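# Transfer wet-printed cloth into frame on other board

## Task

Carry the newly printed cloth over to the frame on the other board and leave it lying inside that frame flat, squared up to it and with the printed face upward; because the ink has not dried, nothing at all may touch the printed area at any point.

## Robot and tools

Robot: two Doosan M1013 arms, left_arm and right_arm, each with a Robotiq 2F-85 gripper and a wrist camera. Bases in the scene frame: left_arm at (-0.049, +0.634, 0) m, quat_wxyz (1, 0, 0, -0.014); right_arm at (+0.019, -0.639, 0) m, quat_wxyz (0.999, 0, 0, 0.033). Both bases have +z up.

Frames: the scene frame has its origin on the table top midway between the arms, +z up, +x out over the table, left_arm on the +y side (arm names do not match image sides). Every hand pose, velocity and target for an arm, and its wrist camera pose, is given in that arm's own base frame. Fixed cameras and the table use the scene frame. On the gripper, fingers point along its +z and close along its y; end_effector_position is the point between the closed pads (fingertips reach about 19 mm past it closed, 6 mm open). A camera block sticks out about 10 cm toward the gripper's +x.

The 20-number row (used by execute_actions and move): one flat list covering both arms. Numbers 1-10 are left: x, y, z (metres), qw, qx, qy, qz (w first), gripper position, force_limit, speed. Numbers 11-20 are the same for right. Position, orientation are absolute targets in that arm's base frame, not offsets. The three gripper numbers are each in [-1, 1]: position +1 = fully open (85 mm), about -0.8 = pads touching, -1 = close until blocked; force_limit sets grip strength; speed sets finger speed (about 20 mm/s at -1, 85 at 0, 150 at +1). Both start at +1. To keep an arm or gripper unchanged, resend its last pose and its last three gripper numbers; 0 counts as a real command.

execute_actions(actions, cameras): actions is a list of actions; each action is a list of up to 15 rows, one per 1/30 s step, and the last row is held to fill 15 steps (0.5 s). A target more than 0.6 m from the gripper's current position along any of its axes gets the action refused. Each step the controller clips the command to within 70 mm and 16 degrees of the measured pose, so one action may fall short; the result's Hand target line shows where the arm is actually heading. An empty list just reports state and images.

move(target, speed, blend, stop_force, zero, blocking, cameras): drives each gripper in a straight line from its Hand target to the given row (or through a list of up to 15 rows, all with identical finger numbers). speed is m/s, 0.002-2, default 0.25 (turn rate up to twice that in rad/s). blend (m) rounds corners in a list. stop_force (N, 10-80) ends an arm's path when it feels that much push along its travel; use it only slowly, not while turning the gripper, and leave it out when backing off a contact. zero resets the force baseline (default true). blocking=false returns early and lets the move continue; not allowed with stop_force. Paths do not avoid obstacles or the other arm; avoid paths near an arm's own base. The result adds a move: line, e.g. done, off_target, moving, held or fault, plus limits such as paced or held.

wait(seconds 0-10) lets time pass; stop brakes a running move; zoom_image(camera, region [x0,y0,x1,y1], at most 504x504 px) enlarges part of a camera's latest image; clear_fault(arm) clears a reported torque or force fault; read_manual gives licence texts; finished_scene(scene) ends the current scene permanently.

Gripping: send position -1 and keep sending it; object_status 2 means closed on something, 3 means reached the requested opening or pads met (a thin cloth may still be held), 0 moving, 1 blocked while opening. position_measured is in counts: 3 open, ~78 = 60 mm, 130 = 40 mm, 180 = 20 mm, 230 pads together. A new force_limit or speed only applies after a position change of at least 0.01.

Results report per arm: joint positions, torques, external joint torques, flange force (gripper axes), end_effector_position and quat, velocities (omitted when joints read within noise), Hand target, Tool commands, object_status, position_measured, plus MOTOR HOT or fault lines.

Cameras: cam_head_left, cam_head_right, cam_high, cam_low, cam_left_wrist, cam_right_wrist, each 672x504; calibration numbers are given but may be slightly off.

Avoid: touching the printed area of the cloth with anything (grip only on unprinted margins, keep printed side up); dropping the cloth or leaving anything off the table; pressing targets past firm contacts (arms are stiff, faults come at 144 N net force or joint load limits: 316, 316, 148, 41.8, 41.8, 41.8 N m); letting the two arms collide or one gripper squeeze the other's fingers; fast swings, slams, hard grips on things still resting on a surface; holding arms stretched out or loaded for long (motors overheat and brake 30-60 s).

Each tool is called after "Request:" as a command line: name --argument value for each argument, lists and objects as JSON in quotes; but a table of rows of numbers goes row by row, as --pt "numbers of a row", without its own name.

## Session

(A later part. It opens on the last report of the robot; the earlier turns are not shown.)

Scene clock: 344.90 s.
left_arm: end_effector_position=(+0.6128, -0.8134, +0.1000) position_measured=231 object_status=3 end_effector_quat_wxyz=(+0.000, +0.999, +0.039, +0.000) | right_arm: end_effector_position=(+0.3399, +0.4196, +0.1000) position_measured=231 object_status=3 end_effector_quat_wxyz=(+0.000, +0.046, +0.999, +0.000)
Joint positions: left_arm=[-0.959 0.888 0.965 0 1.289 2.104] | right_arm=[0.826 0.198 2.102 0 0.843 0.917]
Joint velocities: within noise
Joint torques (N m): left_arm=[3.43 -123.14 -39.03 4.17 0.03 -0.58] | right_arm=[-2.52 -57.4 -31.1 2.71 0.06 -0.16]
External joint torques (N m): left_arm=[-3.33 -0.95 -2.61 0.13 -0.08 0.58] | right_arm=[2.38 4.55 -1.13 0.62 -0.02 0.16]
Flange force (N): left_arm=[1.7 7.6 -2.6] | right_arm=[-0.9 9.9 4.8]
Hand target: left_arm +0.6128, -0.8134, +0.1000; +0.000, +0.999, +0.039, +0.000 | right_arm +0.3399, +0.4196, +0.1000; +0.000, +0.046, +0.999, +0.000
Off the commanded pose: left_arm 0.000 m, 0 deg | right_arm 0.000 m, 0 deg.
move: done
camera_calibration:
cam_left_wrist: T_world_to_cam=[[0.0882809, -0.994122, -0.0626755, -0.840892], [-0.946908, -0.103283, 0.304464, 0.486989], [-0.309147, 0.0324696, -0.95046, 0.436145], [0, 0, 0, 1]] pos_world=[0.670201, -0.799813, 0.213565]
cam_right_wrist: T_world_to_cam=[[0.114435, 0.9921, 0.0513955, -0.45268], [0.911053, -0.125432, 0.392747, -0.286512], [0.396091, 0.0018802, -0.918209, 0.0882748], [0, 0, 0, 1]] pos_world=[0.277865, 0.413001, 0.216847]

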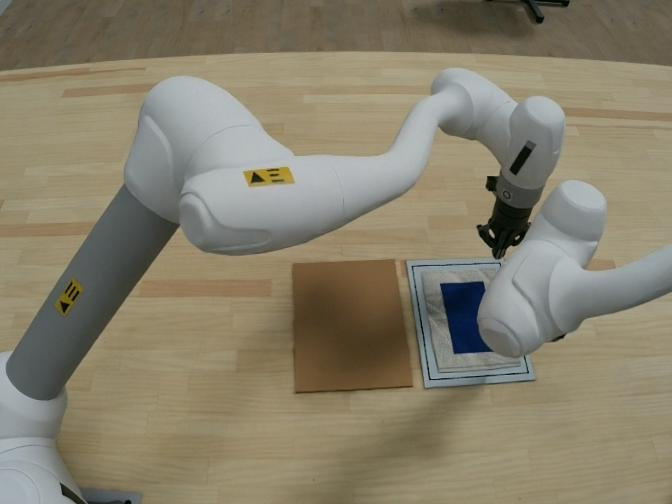

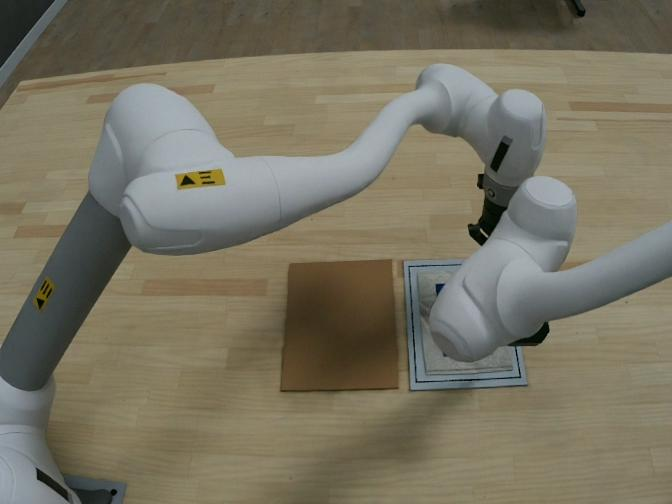

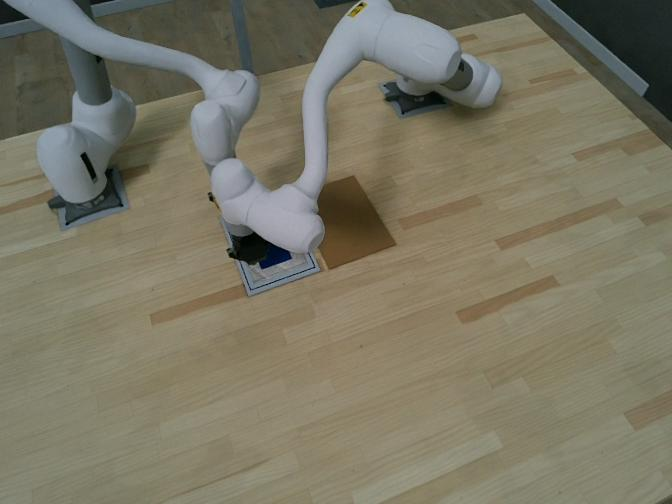

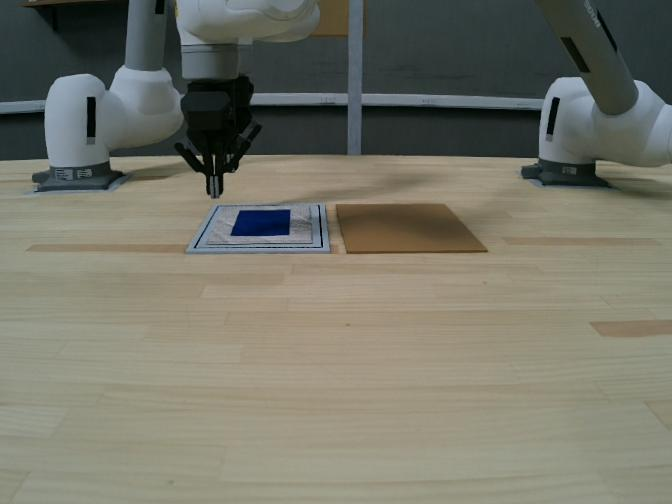

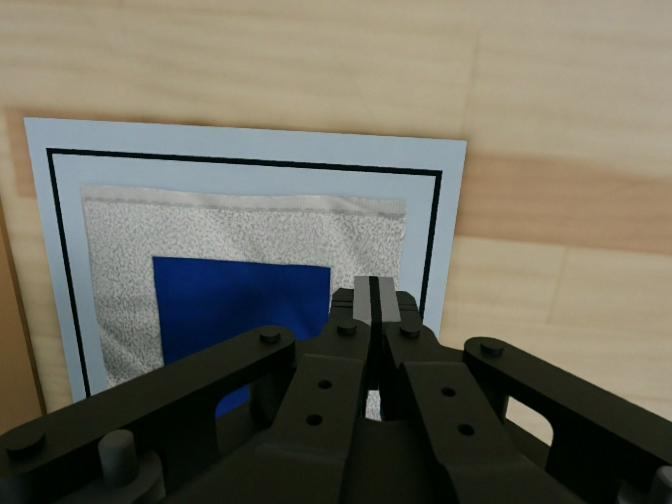

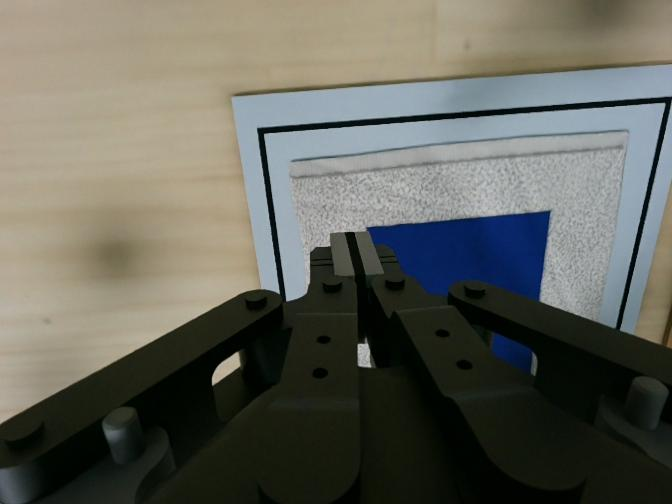

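Request:
move --pt "0.55 -0.75 0.25 0 0.99936 0.0393 0 -0.9 -0.9 -0.5 0.30 0.35 0.25 0 0.0455 0.99896 0 -0.9 -0.9 -0.5" --pt "0.45 -0.45 0.35 0 0.99936 0.0393 0 -0.9 -0.9 -0.5 0.30 0.22 0.35 0 0.0455 0.99896 0 -0.9 -0.9 -0.5" --blend 0.03 --speed 0.25

Scene clock: 350.00 s.
left_arm: end_effector_position=(+0.4500, -0.4500, +0.3499) position_measured=231 object_status=3 end_effector_quat_wxyz=(+0.000, +0.999, +0.039, +0.000) | right_arm: end_effector_position=(+0.3000, +0.2200, +0.3500) position_measured=231 object_status=3 end_effector_quat_wxyz=(+0.000, +0.045, +0.999, +0.000)
Joint positions: left_arm=[-0.84 0.148 1.653 0 1.341 2.223] | right_arm=[0.54 -0.291 2.057 0 1.376 0.631]
Joint velocities: within noise
Joint torques (N m): left_arm=[3.53 -58 -39.29 4.22 0.03 -0.57] | right_arm=[-3 -15.81 -41.07 3.58 0.11 -0.2]
External joint torques (N m): left_arm=[-3.62 0.01 -2.94 0.12 -0.08 0.57] | right_arm=[2.99 3.6 -1.36 0.77 -0.05 0.2]
Flange force (N): left_arm=[-0.3 7.0 -4.0] | right_arm=[-1.0 12.4 -0.8]
Hand target: left_arm +0.4500, -0.4500, +0.3500; +0.000, +0.999, +0.039, +0.000 | right_arm +0.3000, +0.2200, +0.3500; +0.000, +0.046, +0.999, +0.000
Off the commanded pose: left_arm 0.000 m, 0 deg | right_arm 0.000 m, 0 deg.
move: done
camera_calibration:
cam_left_wrist: T_world_to_cam=[[0.0882271, -0.994115, -0.0628669, -0.449474], [-0.946913, -0.103291, 0.304444, 0.294289], [-0.309145, 0.0326693, -0.950454, 0.611621], [0, 0, 0, 1]] pos_world=[0.507401, -0.436413, 0.463466]
cam_right_wrist: T_world_to_cam=[[0.114383, 0.992113, 0.0512658, -0.26287], [0.911059, -0.125333, 0.392764, -0.373415], [0.396091, 0.00178071, -0.918209, 0.334028], [0, 0, 0, 1]] pos_world=[0.237965, 0.2134, 0.466847]

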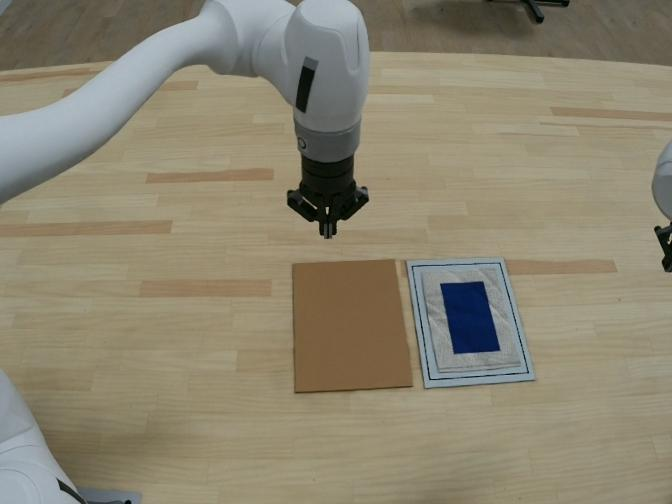

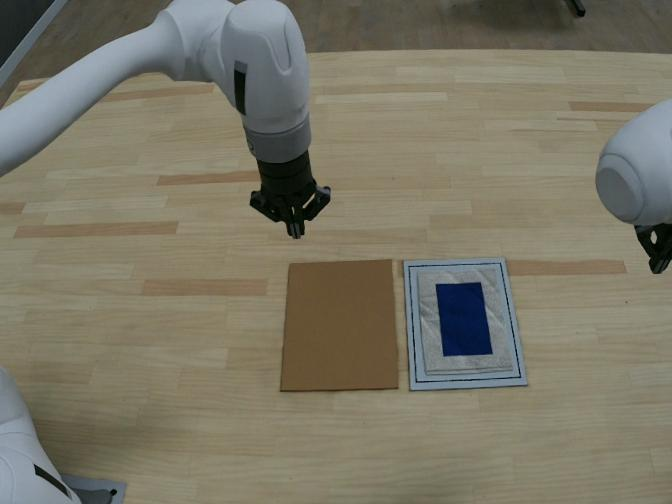

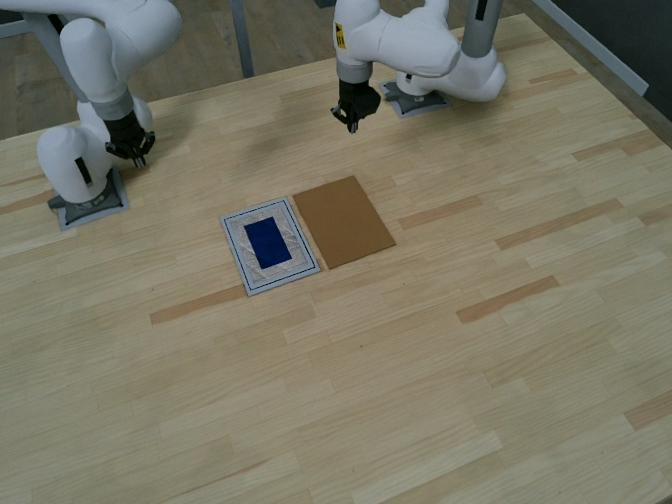

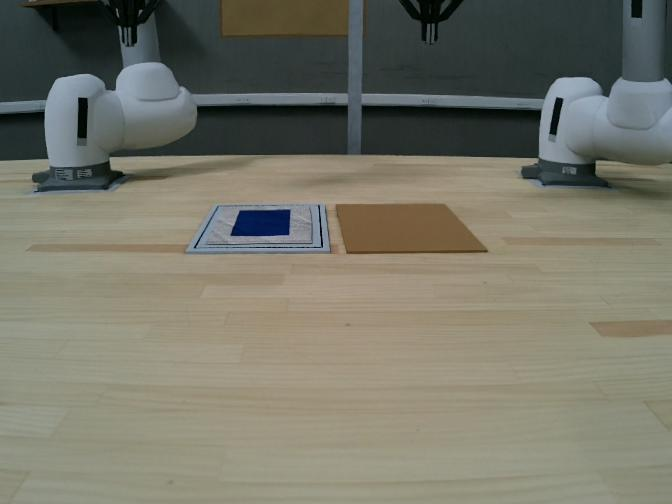

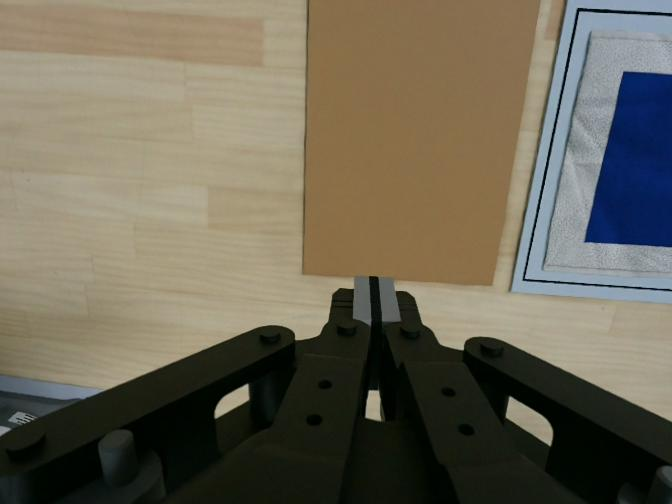

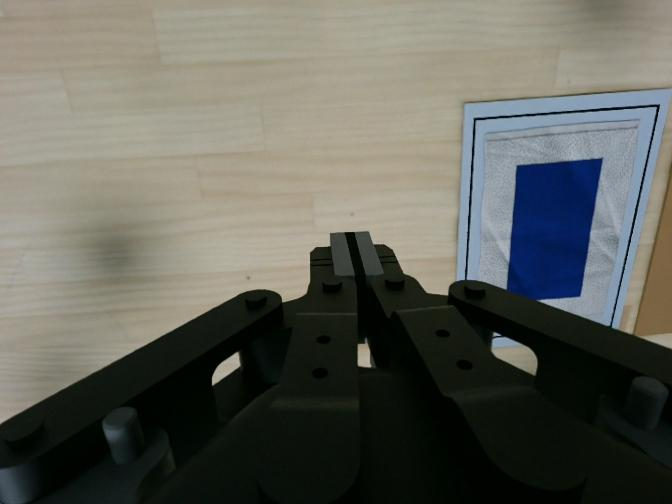

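Request:
zoom_image --camera "cam_high" --region '[205, 170, 345, 305]'

Request:
zoom_image --camera "cam_head_right" --region '[395, 245, 545, 405]'

Request:
zoom_image --camera "cam_low" --region '[170, 190, 350, 265]'

Scaled by 3.600 from the camera's 672x504 image, which has a finer 960x720 frame.

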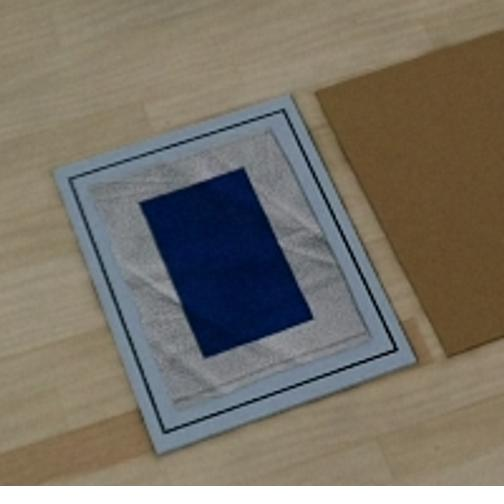

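Scaled by 3.150 from the camera's 672x504 image, which has a finer 960x720 frame.

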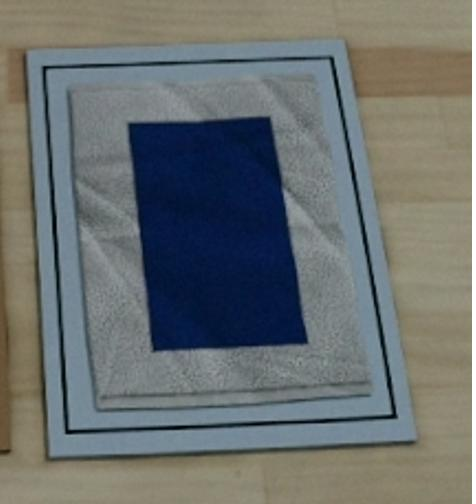

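Scaled by 2.800 from the camera's 672x504 image, which has a finer 960x720 frame.

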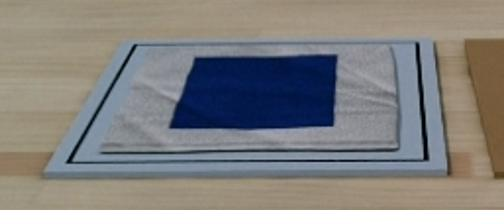

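Request:
move --target '[0.48,-0.74,0.36,0,0.99936,0.0393,0,-0.9,-0.9,-0.5,0.30,0.22,0.35,0,0.0455,0.99896,0,-0.9,-0.9,-0.5]' --speed 0.25 --cameras '["cam_left_wrist"]'

Request:
zoom_image --camera "cam_left_wrist" --region '[180, 0, 504, 320]'

Scene clock: 357.83 s.
left_arm: end_effector_position=(+0.4800, -0.7400, +0.3601) position_measured=231 object_status=3 end_effector_quat_wxyz=(+0.000, +0.999, +0.039, +0.000) | right_arm: end_effector_position=(+0.3000, +0.2200, +0.3500) position_measured=231 object_status=3 end_effector_quat_wxyz=(+0.000, +0.046, +0.999, +0.000)
Joint positions: left_arm=[-1.034 0.549 1.081 0 1.511 2.028] | right_arm=[0.54 -0.291 2.057 0 1.376 0.631]
Joint velocities: within noise
Joint torques (N m): left_arm=[3.52 -97.42 -40.74 4.37 0.09 -0.59] | right_arm=[-2.71 -15.96 -41.07 3.66 0.07 -0.2]
External joint torques (N m): left_arm=[-3.68 -1.02 -2.44 0.08 -0.13 0.59] | right_arm=[2.55 4.36 -1.34 0.7 -0.01 0.2]
Flange force (N): left_arm=[-0.7 6.0 -3.8] | right_arm=[-2.7 12.3 -0.6]
Hand target: left_arm +0.4800, -0.7400, +0.3600; +0.000, +0.999, +0.039, +0.000 | right_arm +0.3000, +0.2200, +0.3500; +0.000, +0.046, +0.999, +0.000
Off the commanded pose: left_arm 0.000 m, 0 deg | right_arm 0.000 m, 0 deg.
move: done
camera_calibration:
cam_left_wrist: T_world_to_cam=[[0.0883108, -0.994125, -0.0625807, -0.739869], [-0.946905, -0.103283, 0.304473, 0.289664], [-0.309148, 0.0323697, -0.950463, 0.639753], [0, 0, 0, 1]] pos_world=[0.537401, -0.726313, 0.473565]
Images, in order (width x height): cam_left_wrist 672x504.

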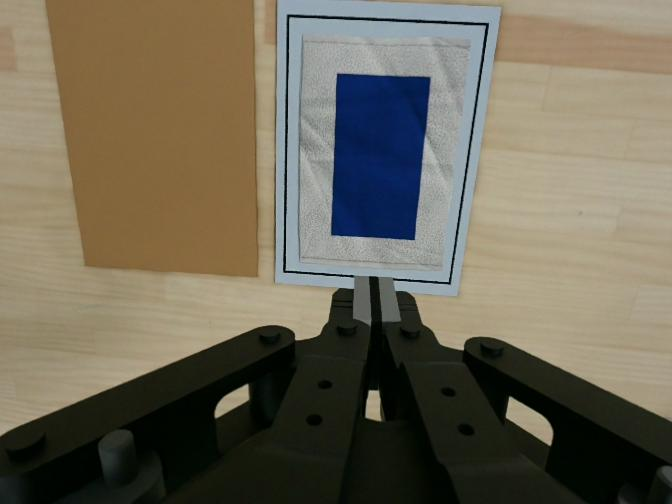

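Scaled by 1.556 from the camera's 672x504 image, which has a finer 960x720 frame.

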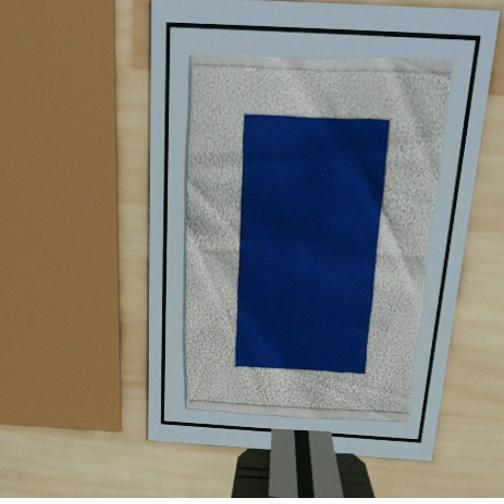

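Request:
move --target '[0.45,-0.60,0.20,0,0.99936,0.0393,0,-0.9,-0.9,-0.5,0.30,0.22,0.35,0,0.0455,0.99896,0,-0.9,-0.9,-0.5]' --speed 0.25 --cameras '["cam_left_wrist","cam_low"]'

Request:
zoom_image --camera "cam_low" --region '[180, 195, 260, 260]'

Request:
zoom_image --camera "cam_low" --region '[250, 195, 340, 260]'

Scene clock: 363.57 s.
left_arm: end_effector_position=(+0.4500, -0.6000, +0.2000) position_measured=231 object_status=3 end_effector_quat_wxyz=(+0.000, +0.999, +0.039, +0.000) | right_arm: end_effector_position=(+0.3000, +0.2200, +0.3500) position_measured=231 object_status=3 end_effector_quat_wxyz=(+0.000, +0.045, +0.999, +0.000)
Joint positions: left_arm=[-0.973 0.401 1.604 0 1.137 2.09] | right_arm=[0.54 -0.291 2.057 0 1.376 0.631]
Joint velocities: within noise
Joint torques (N m): left_arm=[3.39 -80.5 -35.69 3.94 0.07 -0.58] | right_arm=[-2.71 -15.91 -41.21 3.65 0.09 -0.19]
External joint torques (N m): left_arm=[-3.43 0.16 -3.5 0.1 -0.11 0.58] | right_arm=[2.71 3.85 -1.27 0.72 -0.04 0.19]
Flange force (N): left_arm=[0.8 8.4 -3.1] | right_arm=[-1.7 12.0 -0.6]
Hand target: left_arm +0.4500, -0.6000, +0.2000; +0.000, +0.999, +0.039, +0.000 | right_arm +0.3000, +0.2200, +0.3500; +0.000, +0.046, +0.999, +0.000
Off the commanded pose: left_arm 0.000 m, 0 deg | right_arm 0.000 m, 0 deg.
move: done
camera_calibration:
cam_left_wrist: T_world_to_cam=[[0.0881719, -0.994128, -0.0627362, -0.608036], [-0.946948, -0.103195, 0.304369, 0.324529], [-0.309055, 0.0325712, -0.950486, 0.473955], [0, 0, 0, 1]] pos_world=[0.507402, -0.586413, 0.313565]
Images, in order (width x height): cam_low 672x504, cam_left_wrist 672x504.

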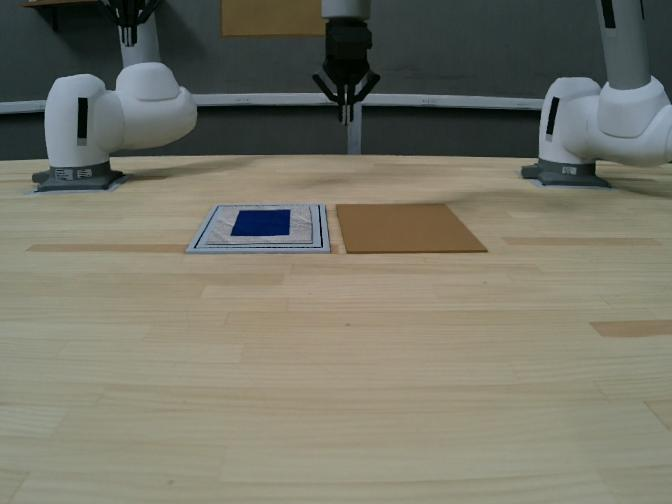

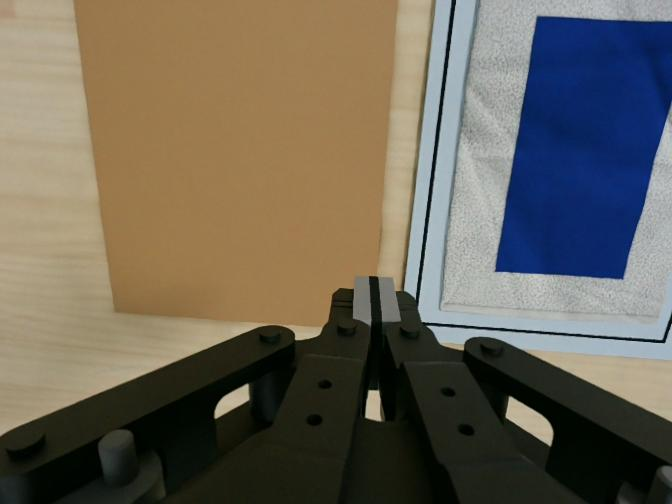

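Scaled by 6.300 from the camera's 672x504 image, which has a finer 960x720 frame.

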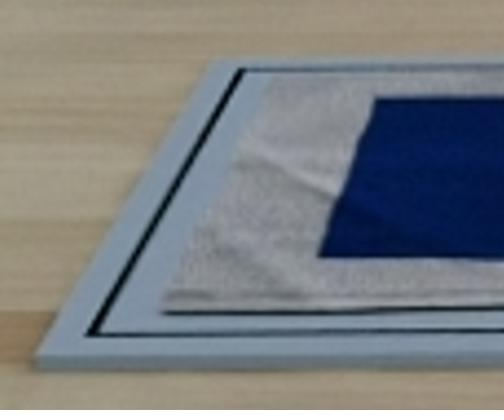

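Scaled by 5.600 from the camera's 672x504 image, which has a finer 960x720 frame.

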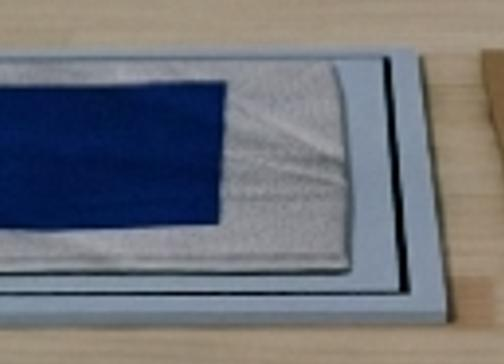

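Request:
finished_scene --scene 2

The scene is finished: the task was done.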